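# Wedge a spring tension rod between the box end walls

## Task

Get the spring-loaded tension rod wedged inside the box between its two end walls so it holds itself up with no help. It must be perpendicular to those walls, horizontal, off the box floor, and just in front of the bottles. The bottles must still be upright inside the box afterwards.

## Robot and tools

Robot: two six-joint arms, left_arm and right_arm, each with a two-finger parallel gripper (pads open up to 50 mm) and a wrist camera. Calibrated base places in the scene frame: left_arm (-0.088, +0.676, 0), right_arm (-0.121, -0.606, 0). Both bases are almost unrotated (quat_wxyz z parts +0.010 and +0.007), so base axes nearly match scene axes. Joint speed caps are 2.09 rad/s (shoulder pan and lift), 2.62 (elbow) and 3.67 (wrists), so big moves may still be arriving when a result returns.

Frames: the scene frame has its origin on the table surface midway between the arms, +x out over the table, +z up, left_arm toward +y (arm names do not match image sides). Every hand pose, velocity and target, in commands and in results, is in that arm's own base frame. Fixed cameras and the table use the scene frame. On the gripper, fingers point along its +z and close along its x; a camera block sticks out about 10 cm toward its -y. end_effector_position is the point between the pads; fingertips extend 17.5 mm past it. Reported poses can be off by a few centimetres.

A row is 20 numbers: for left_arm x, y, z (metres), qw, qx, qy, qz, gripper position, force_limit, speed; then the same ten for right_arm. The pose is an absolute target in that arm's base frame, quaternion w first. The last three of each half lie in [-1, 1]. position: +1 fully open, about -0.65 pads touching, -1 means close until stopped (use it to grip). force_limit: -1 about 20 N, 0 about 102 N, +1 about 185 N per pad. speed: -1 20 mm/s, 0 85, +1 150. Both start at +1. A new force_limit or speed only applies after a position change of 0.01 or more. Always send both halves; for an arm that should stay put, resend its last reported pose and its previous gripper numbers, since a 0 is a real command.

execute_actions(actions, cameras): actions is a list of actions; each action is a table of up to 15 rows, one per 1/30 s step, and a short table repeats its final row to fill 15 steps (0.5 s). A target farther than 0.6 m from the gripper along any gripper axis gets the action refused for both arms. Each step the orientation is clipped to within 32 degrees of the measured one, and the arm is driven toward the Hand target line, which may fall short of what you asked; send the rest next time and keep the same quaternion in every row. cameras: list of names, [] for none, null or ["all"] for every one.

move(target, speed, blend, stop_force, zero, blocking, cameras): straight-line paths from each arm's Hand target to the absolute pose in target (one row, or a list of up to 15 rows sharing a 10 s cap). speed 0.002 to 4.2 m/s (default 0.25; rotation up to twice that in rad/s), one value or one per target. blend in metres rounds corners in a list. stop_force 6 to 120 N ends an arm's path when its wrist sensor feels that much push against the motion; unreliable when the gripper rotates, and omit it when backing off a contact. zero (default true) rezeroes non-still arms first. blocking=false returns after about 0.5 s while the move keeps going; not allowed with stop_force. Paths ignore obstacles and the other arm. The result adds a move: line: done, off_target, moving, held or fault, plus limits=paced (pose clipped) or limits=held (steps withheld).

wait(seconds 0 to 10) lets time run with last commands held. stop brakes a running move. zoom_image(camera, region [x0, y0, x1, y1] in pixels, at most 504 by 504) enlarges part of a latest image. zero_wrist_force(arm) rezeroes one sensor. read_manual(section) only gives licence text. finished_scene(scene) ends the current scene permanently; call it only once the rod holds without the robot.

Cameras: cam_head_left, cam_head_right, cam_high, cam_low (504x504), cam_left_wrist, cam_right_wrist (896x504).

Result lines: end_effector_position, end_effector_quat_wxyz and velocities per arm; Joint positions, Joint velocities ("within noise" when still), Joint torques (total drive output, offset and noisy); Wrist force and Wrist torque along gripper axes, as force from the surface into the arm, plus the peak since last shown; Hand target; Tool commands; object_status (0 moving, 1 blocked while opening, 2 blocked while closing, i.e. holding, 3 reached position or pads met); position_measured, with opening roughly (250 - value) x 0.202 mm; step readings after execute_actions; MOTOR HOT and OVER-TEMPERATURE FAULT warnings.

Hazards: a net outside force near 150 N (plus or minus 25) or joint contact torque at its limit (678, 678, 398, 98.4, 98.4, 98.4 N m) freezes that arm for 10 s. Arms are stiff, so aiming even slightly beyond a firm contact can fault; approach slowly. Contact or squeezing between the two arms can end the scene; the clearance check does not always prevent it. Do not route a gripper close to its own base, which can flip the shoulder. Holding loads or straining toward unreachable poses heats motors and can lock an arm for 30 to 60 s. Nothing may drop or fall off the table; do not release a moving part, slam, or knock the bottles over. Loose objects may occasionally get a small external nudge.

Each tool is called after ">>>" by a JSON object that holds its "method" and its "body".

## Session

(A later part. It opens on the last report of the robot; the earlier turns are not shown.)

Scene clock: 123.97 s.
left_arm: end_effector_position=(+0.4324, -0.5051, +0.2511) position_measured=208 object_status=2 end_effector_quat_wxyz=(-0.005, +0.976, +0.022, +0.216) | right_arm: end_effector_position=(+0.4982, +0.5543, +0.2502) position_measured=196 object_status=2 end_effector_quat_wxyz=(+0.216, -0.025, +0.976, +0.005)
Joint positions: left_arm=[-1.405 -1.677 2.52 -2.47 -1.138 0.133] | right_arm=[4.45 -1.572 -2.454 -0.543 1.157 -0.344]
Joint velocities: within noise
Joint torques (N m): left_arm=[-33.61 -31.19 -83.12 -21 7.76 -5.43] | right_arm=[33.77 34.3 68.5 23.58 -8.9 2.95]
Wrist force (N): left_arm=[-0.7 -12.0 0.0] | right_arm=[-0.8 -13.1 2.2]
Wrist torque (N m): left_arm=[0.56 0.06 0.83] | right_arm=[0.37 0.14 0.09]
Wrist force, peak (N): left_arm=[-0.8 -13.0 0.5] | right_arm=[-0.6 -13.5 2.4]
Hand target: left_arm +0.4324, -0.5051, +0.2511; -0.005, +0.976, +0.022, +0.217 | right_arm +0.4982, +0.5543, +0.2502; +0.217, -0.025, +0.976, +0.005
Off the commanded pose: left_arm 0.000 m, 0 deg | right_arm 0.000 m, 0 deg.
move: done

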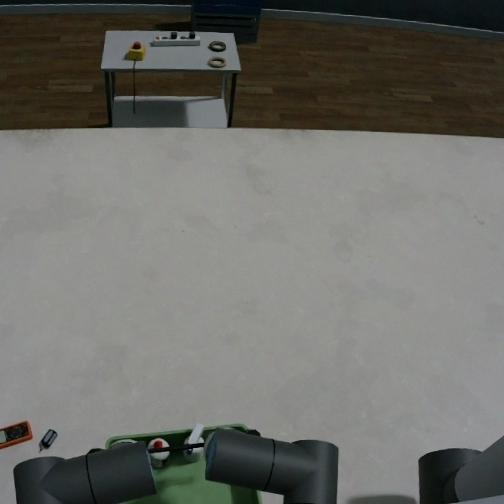

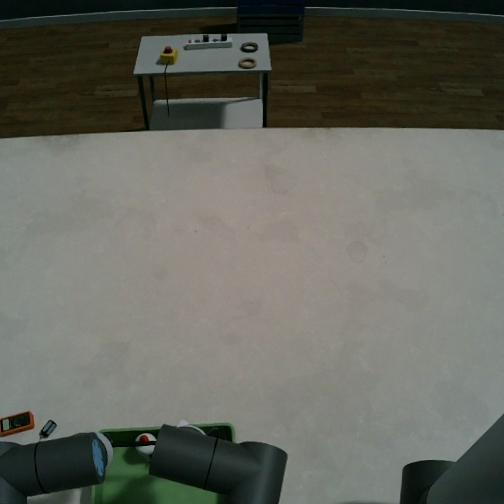

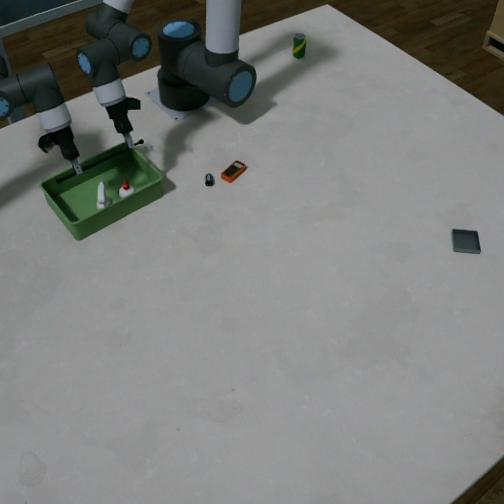

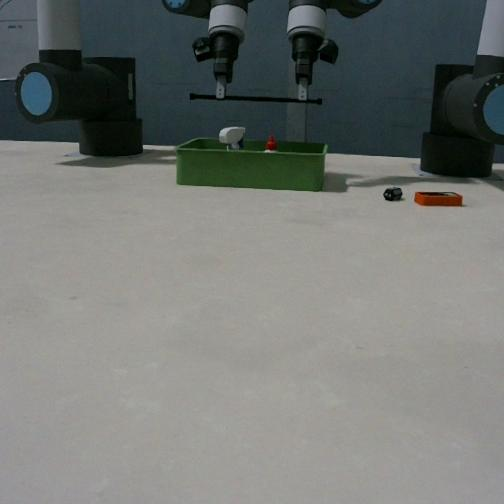

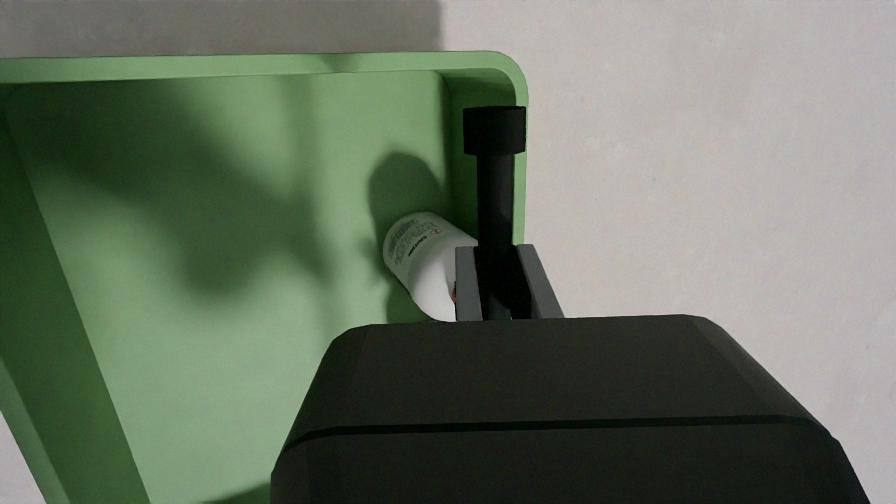

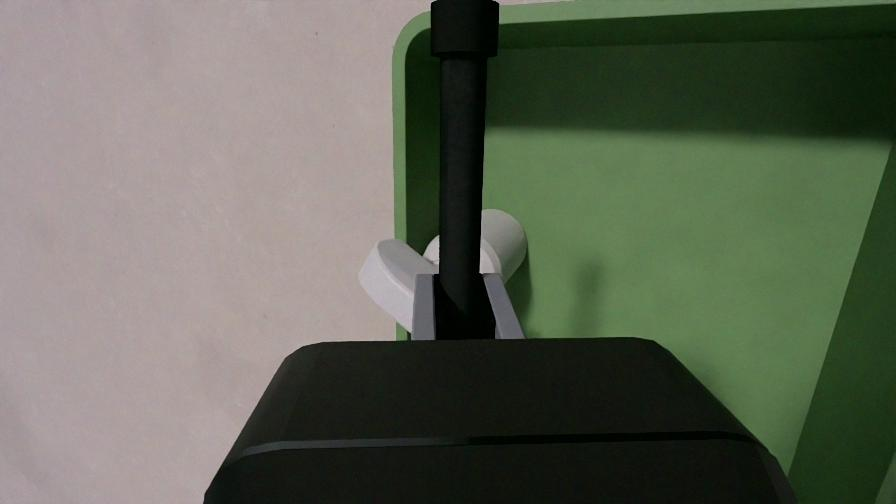

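>>> {"method": "move", "body": {"target": [[0.4174,-0.5051,0.2311,-0.0049,0.9763,0.022,0.2166,-1,0,-0.8,0.4832,0.5543,0.2302,0.2166,-0.0249,0.976,0.0055,-1,0,-0.8],[0.4174,-0.5051,0.0861,-0.0049,0.9763,0.022,0.2166,-1,0,-0.8,0.4832,0.5543,0.0852,0.2166,-0.0249,0.976,0.0055,-1,0,-0.8]], "speed": 0.035, "stop_force": 10}}

Scene clock: 133.67 s.
left_arm: end_effector_position=(+0.4174, -0.5051, +0.0861) position_measured=208 object_status=2 end_effector_quat_wxyz=(-0.005, +0.976, +0.022, +0.217) | right_arm: end_effector_position=(+0.4832, +0.5543, +0.0852) position_measured=196 object_status=2 end_effector_quat_wxyz=(+0.217, -0.025, +0.976, +0.006)
Joint positions: left_arm=[-1.432 -1.374 2.643 -2.882 -1.136 0.103] | right_arm=[4.474 -1.846 -2.56 -0.174 1.153 -0.318]
Joint velocities: within noise
Joint torques (N m): left_arm=[10.49 -69.44 -47.45 -18.85 1.93 6.44] | right_arm=[0.67 73.7 39.58 22.02 -4.39 -2.65]
Wrist force (N): left_arm=[-0.9 -12.1 -0.4] | right_arm=[-0.6 -12.7 2.6]
Wrist torque (N m): left_arm=[0.49 0.00 0.96] | right_arm=[0.39 0.03 0.10]
Wrist force, peak (N): left_arm=[-1.0 -13.1 -0.7] | right_arm=[-0.6 -13.5 2.5]
Hand target: left_arm +0.4174, -0.5051, +0.0861; -0.005, +0.976, +0.022, +0.217 | right_arm +0.4832, +0.5543, +0.0852; +0.217, -0.025, +0.976, +0.005
Off the commanded pose: left_arm 0.000 m, 0 deg | right_arm 0.000 m, 0 deg.
move: done

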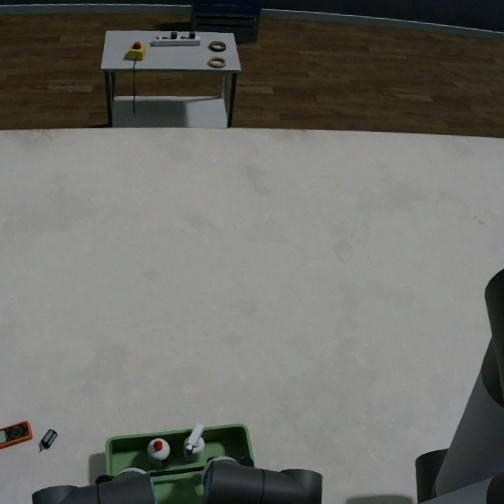

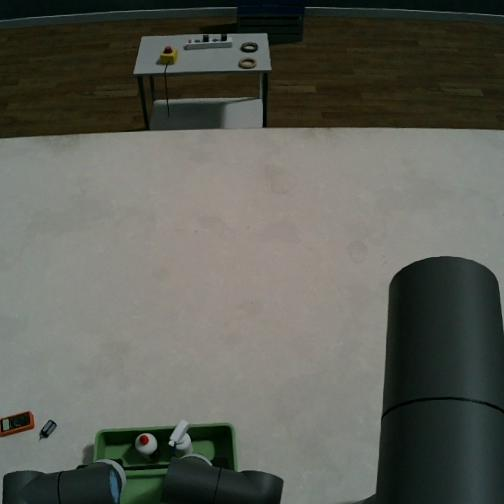

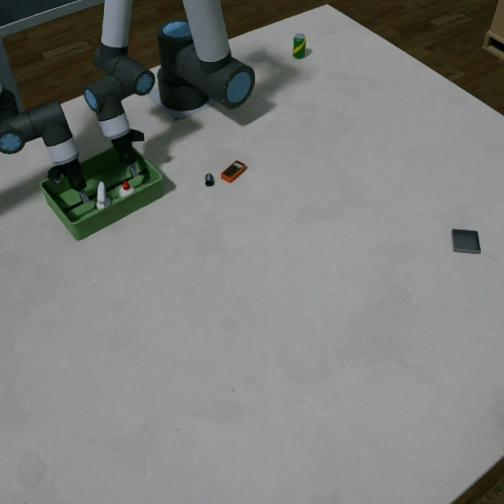

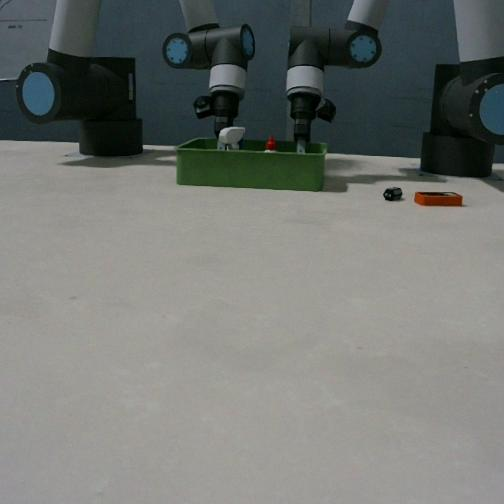

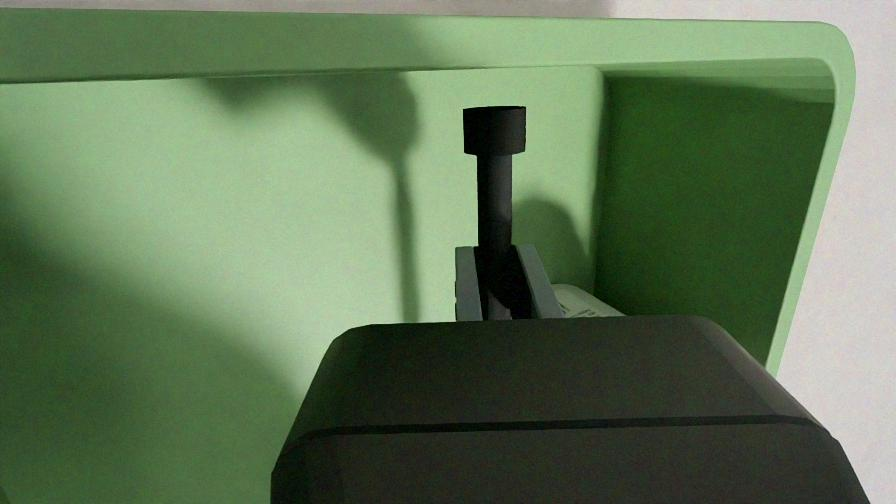

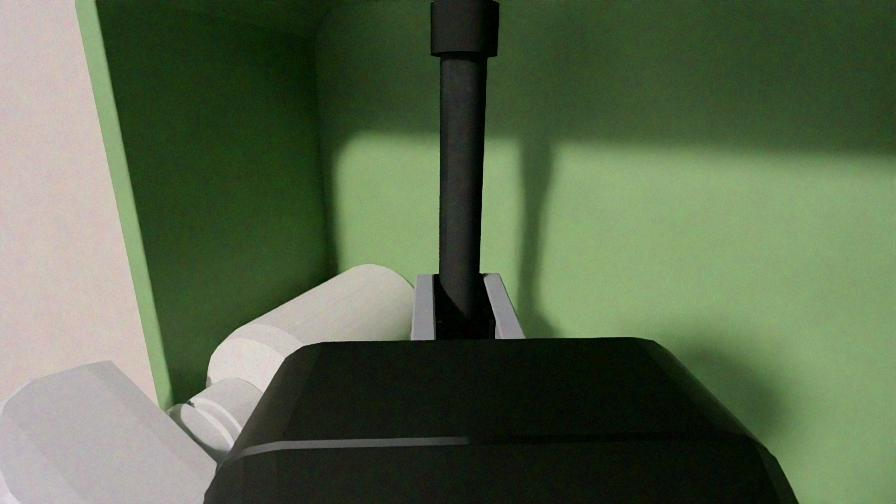

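>>> {"method": "move", "body": {"target": [0.4294,-0.5051,0.0861,-0.0049,0.9763,0.022,0.2166,-1,0,-0.8,0.4952,0.5543,0.0852,0.2166,-0.0249,0.976,0.0055,-1,0,-0.8], "speed": 0.012, "stop_force": 6, "cameras": ["cam_right_wrist","cam_head_left"]}}

>>> {"method": "move", "body": {"target": [0.4278,-0.4701,0.0861,-0.0049,0.9763,0.022,0.2166,-1,0,-0.8,0.4970,0.5193,0.0852,0.2166,-0.0249,0.976,0.0055,-1,0,-0.8], "speed": 0.007, "stop_force": 6, "cameras": ["cam_left_wrist","cam_right_wrist"]}}

Scene clock: 140.17 s.
left_arm: end_effector_position=(+0.4294, -0.5051, +0.0861) position_measured=208 object_status=2 end_effector_quat_wxyz=(-0.005, +0.976, +0.022, +0.217) | right_arm: end_effector_position=(+0.4952, +0.5543, +0.0852) position_measured=196 object_status=2 end_effector_quat_wxyz=(+0.217, -0.025, +0.976, +0.006)
Joint positions: left_arm=[-1.411 -1.366 2.635 -2.893 -1.137 0.127] | right_arm=[4.455 -1.853 -2.551 -0.167 1.156 -0.338]
Joint velocities: within noise
Joint torques (N m): left_arm=[27.4 -65.47 -70.83 -19.11 -3.57 5.94] | right_arm=[-16.97 81.57 62.16 22.1 4.94 -2.28]
Wrist force (N): left_arm=[-0.4 -12.4 -0.9] | right_arm=[-0.7 -13.3 2.6]
Wrist torque (N m): left_arm=[0.50 0.00 0.93] | right_arm=[0.36 0.11 0.02]
Wrist force, peak (N): left_arm=[-1.2 -13.0 -1.1] | right_arm=[-0.7 -13.6 2.8]
Hand target: left_arm +0.4294, -0.5051, +0.0861; -0.005, +0.976, +0.022, +0.217 | right_arm +0.4952, +0.5543, +0.0852; +0.217, -0.025, +0.976, +0.005
Off the commanded pose: left_arm 0.000 m, 0 deg | right_arm 0.000 m, 0 deg.
move: done
Images, in order (width x height): cam_head_left 504x504, cam_right_wrist 896x504.

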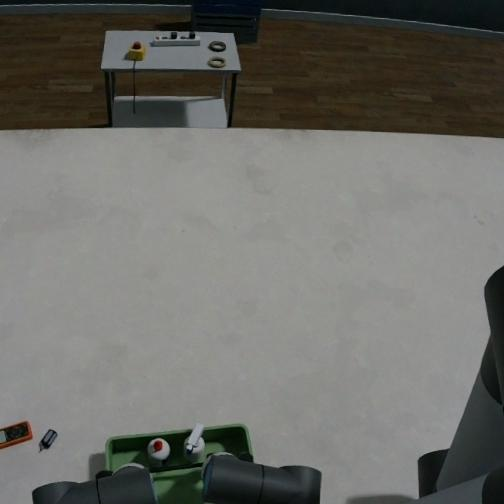

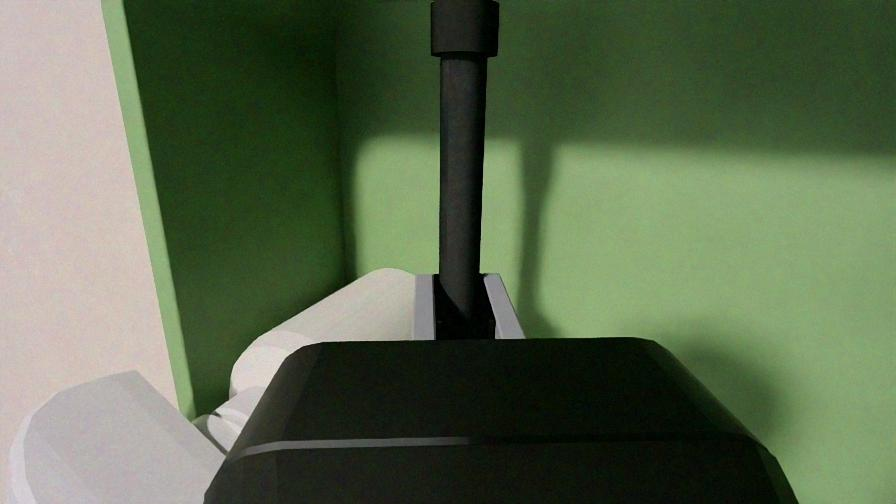

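Scene clock: 143.57 s.
left_arm: end_effector_position=(+0.4287, -0.4903, +0.0861) position_measured=208 object_status=2 end_effector_quat_wxyz=(-0.005, +0.976, +0.022, +0.217) | right_arm: end_effector_position=(+0.4960, +0.5395, +0.0852) position_measured=196 object_status=2 end_effector_quat_wxyz=(+0.217, -0.025, +0.976, +0.006)
Joint positions: left_arm=[-1.407 -1.376 2.654 -2.903 -1.137 0.13] | right_arm=[4.447 -1.846 -2.568 -0.154 1.157 -0.347]
Joint velocities: within noise
Joint torques (N m): left_arm=[-11.25 -67.3 -60.89 -10.82 3.84 -4.42] | right_arm=[25.97 77.18 56.17 10.44 -8.22 3.01]
Wrist force (N): left_arm=[0.2 -4.7 0.5] | right_arm=[1.3 -5.3 4.3]
Wrist torque (N m): left_arm=[0.38 0.00 0.75] | right_arm=[0.26 0.12 -0.06]
Wrist force, peak (N): left_arm=[-0.4 -13.1 -0.8] | right_arm=[-0.4 -13.3 2.4]
Hand target: left_arm +0.4287, -0.4903, +0.0861; -0.005, +0.976, +0.022, +0.217 | right_arm +0.4960, +0.5395, +0.0852; +0.217, -0.025, +0.976, +0.005
Off the commanded pose: left_arm 0.020 m, 0 deg | right_arm 0.020 m, 0 deg.
move: contact (left_arm, right_arm)
Images, in order (width x height): cam_left_wrist 896x504, cam_right_wrist 896x504.

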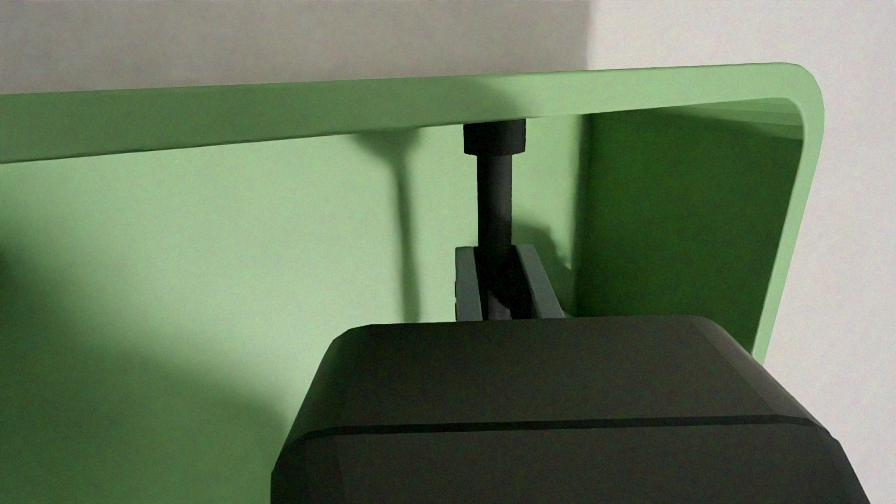

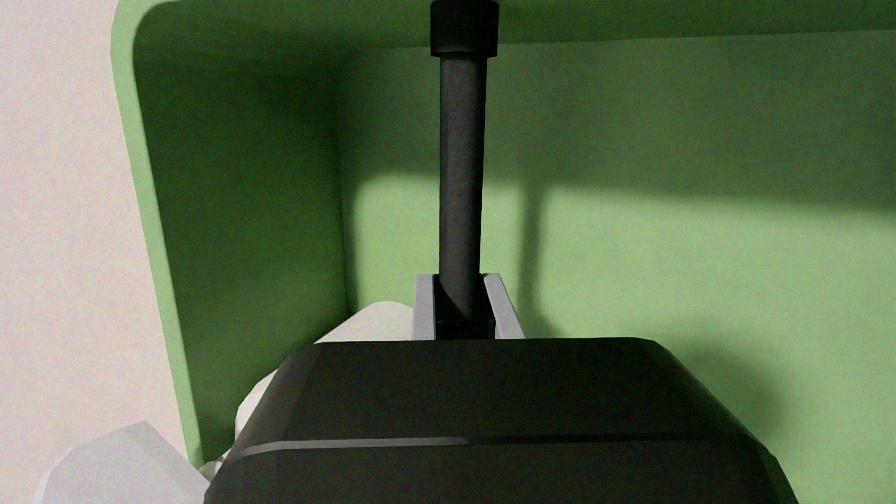

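>>> {"method": "move", "body": {"target": [[0.4287,-0.4903,0.0861,-0.0049,0.9763,0.022,0.2166,-1,0,-0.8,0.4960,0.5395,0.0852,0.2166,-0.0249,0.976,0.0055,0.0,0,-1],[0.4287,-0.4903,0.0861,-0.0049,0.9763,0.022,0.2166,0.0,0,-1,0.4960,0.5395,0.0852,0.2166,-0.0249,0.976,0.0055,0.0,0,-1]], "cameras": ["cam_left_wrist","cam_right_wrist","cam_high"]}}

Scene clock: 150.57 s.
left_arm: end_effector_position=(+0.4287, -0.4903, +0.0861) position_measured=152 object_status=0 end_effector_quat_wxyz=(-0.005, +0.976, +0.022, +0.217) | right_arm: end_effector_position=(+0.4960, +0.5395, +0.0852) position_measured=152 object_status=3 end_effector_quat_wxyz=(+0.217, -0.025, +0.976, +0.006)
Joint positions: left_arm=[-1.407 -1.376 2.654 -2.903 -1.137 0.13] | right_arm=[4.447 -1.846 -2.568 -0.154 1.157 -0.347]
Joint velocities: within noise
Joint torques (N m): left_arm=[-22.78 -69.8 -53.51 -8.13 7.01 -4.69] | right_arm=[19.44 72.06 45.72 8.93 -7.52 2.46]
Wrist force (N): left_arm=[-0.3 1.0 0.2] | right_arm=[-0.3 0.3 0.6]
Wrist torque (N m): left_arm=[0.41 0.05 0.81] | right_arm=[0.02 0.05 0.07]
Wrist force, peak (N): left_arm=[-0.8 -5.9 0.9] | right_arm=[0.9 -6.4 4.2]
Hand target: left_arm +0.4287, -0.4903, +0.0861; -0.005, +0.976, +0.022, +0.217 | right_arm +0.4960, +0.5395, +0.0852; +0.217, -0.025, +0.976, +0.005
Off the commanded pose: left_arm 0.000 m, 0 deg | right_arm 0.000 m, 0 deg.
move: done
Images, in order (width x height): cam_high 504x504, cam_left_wrist 896x504, cam_right_wrist 896x504.

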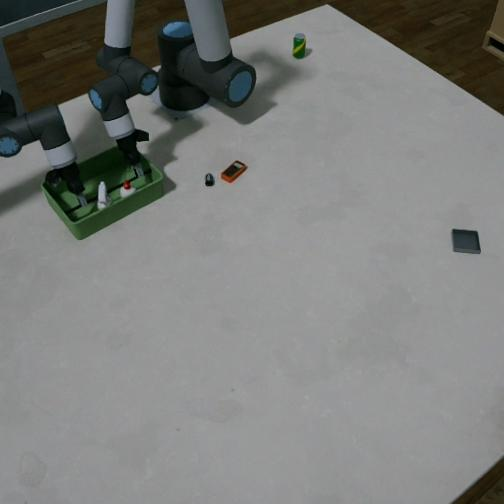

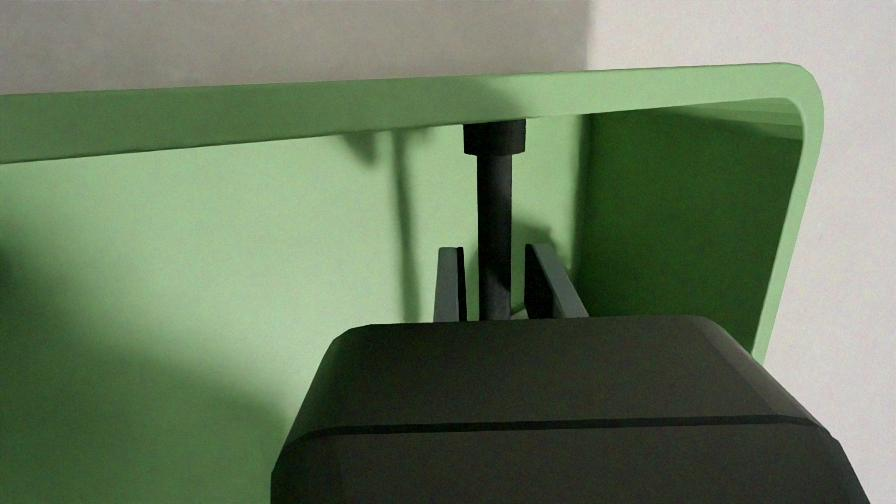

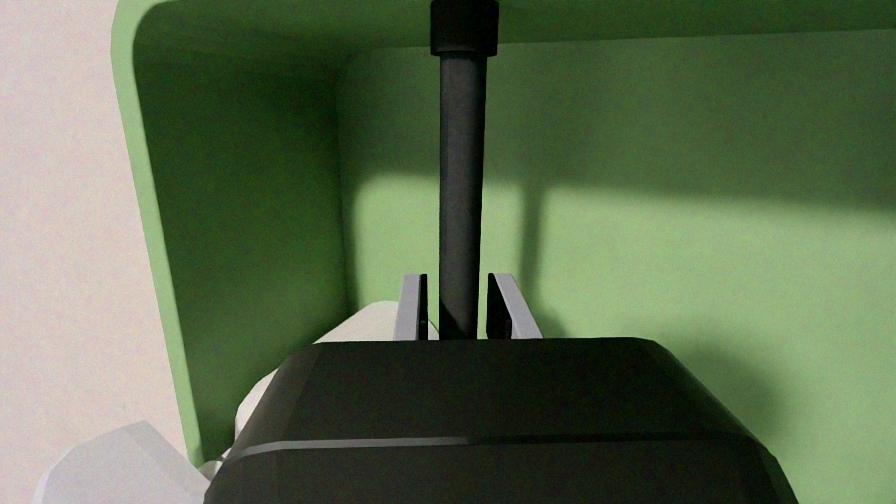

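>>> {"method": "move", "body": {"target": [[0.3864,-0.4922,0.1767,-0.0049,0.9763,0.022,0.2166,0.0,0,-1,0.4537,0.5373,0.1758,0.2166,-0.0249,0.976,0.0055,0.0,0,-1],[0.34,-0.41,0.50,-0.0049,0.9763,0.022,0.2166,0.0,0,-1,0.40,0.38,0.50,0.2166,-0.0249,0.976,0.0055,0.0,0,-1]], "speed": [0.06,0.2]}}

Scene clock: 158.50 s.
left_arm: end_effector_position=(+0.3400, -0.4100, +0.4999) position_measured=152 object_status=3 end_effector_quat_wxyz=(-0.005, +0.976, +0.022, +0.217) | right_arm: end_effector_position=(+0.4000, +0.3800, +0.4999) position_measured=152 object_status=3 end_effector_quat_wxyz=(+0.217, -0.025, +0.976, +0.006)
Joint positions: left_arm=[-1.581 -2.129 2.345 -1.762 -1.135 -0.061] | right_arm=[4.569 -1.006 -2.374 -1.243 1.143 -0.214]
Joint velocities: within noise
Joint torques (N m): left_arm=[-33.15 -1.7 -123.53 -6.68 8.02 -6.44] | right_arm=[27.2 14.02 110.25 4.08 -10.05 3.14]
Wrist force (N): left_arm=[0.1 1.4 0.5] | right_arm=[-0.7 0.5 0.3]
Wrist torque (N m): left_arm=[0.46 -0.03 0.74] | right_arm=[0.07 0.13 0.08]
Wrist force, peak (N): left_arm=[-0.4 1.0 1.9] | right_arm=[-0.3 1.6 2.3]
Hand target: left_arm +0.3400, -0.4100, +0.5000; -0.005, +0.976, +0.022, +0.217 | right_arm +0.4000, +0.3800, +0.5000; +0.217, -0.025, +0.976, +0.006
Off the commanded pose: left_arm 0.000 m, 0 deg | right_arm 0.000 m, 0 deg.
move: done

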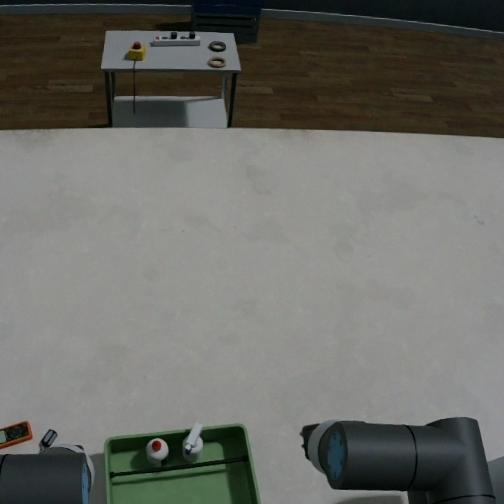

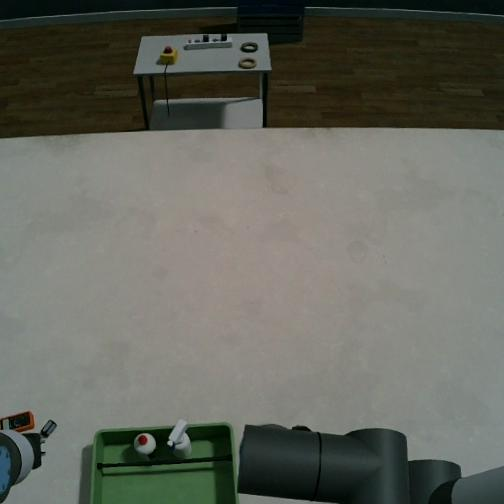

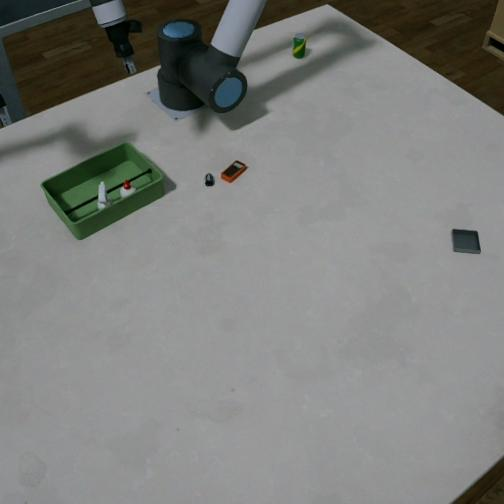

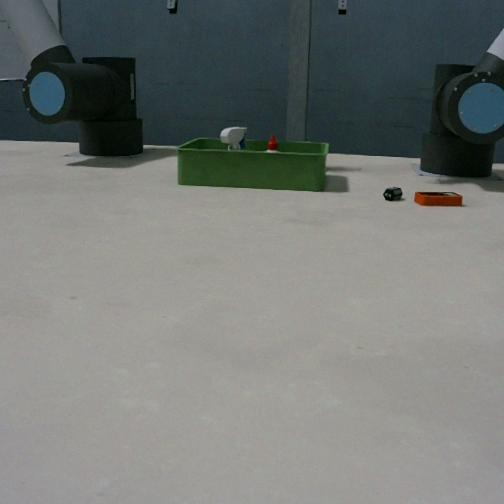

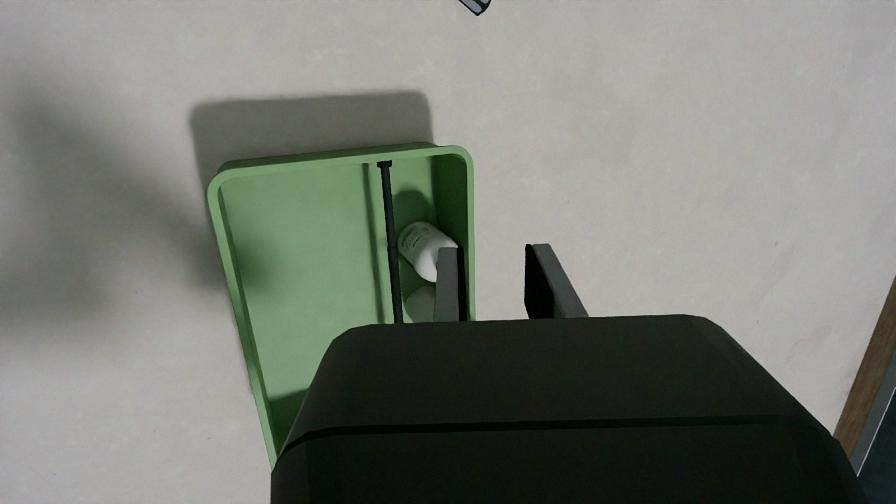

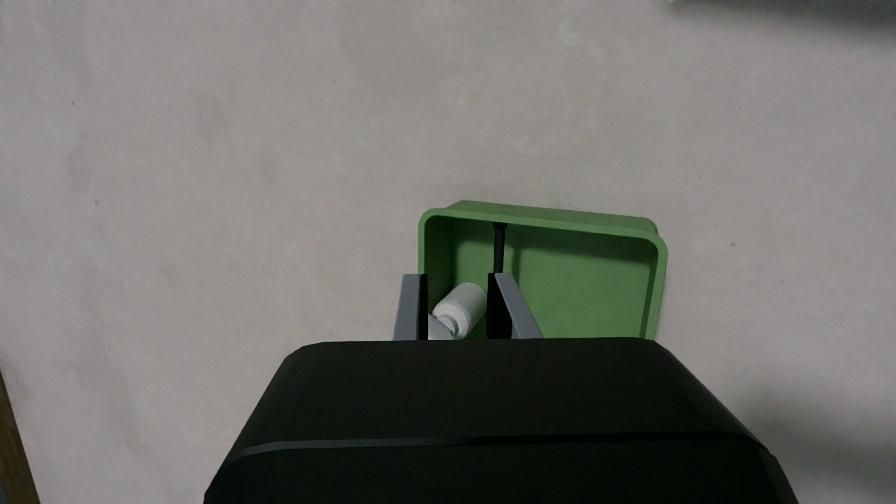

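>>> {"method": "finished_scene", "body": {"scene": 2}}

The scene is finished: the task was done.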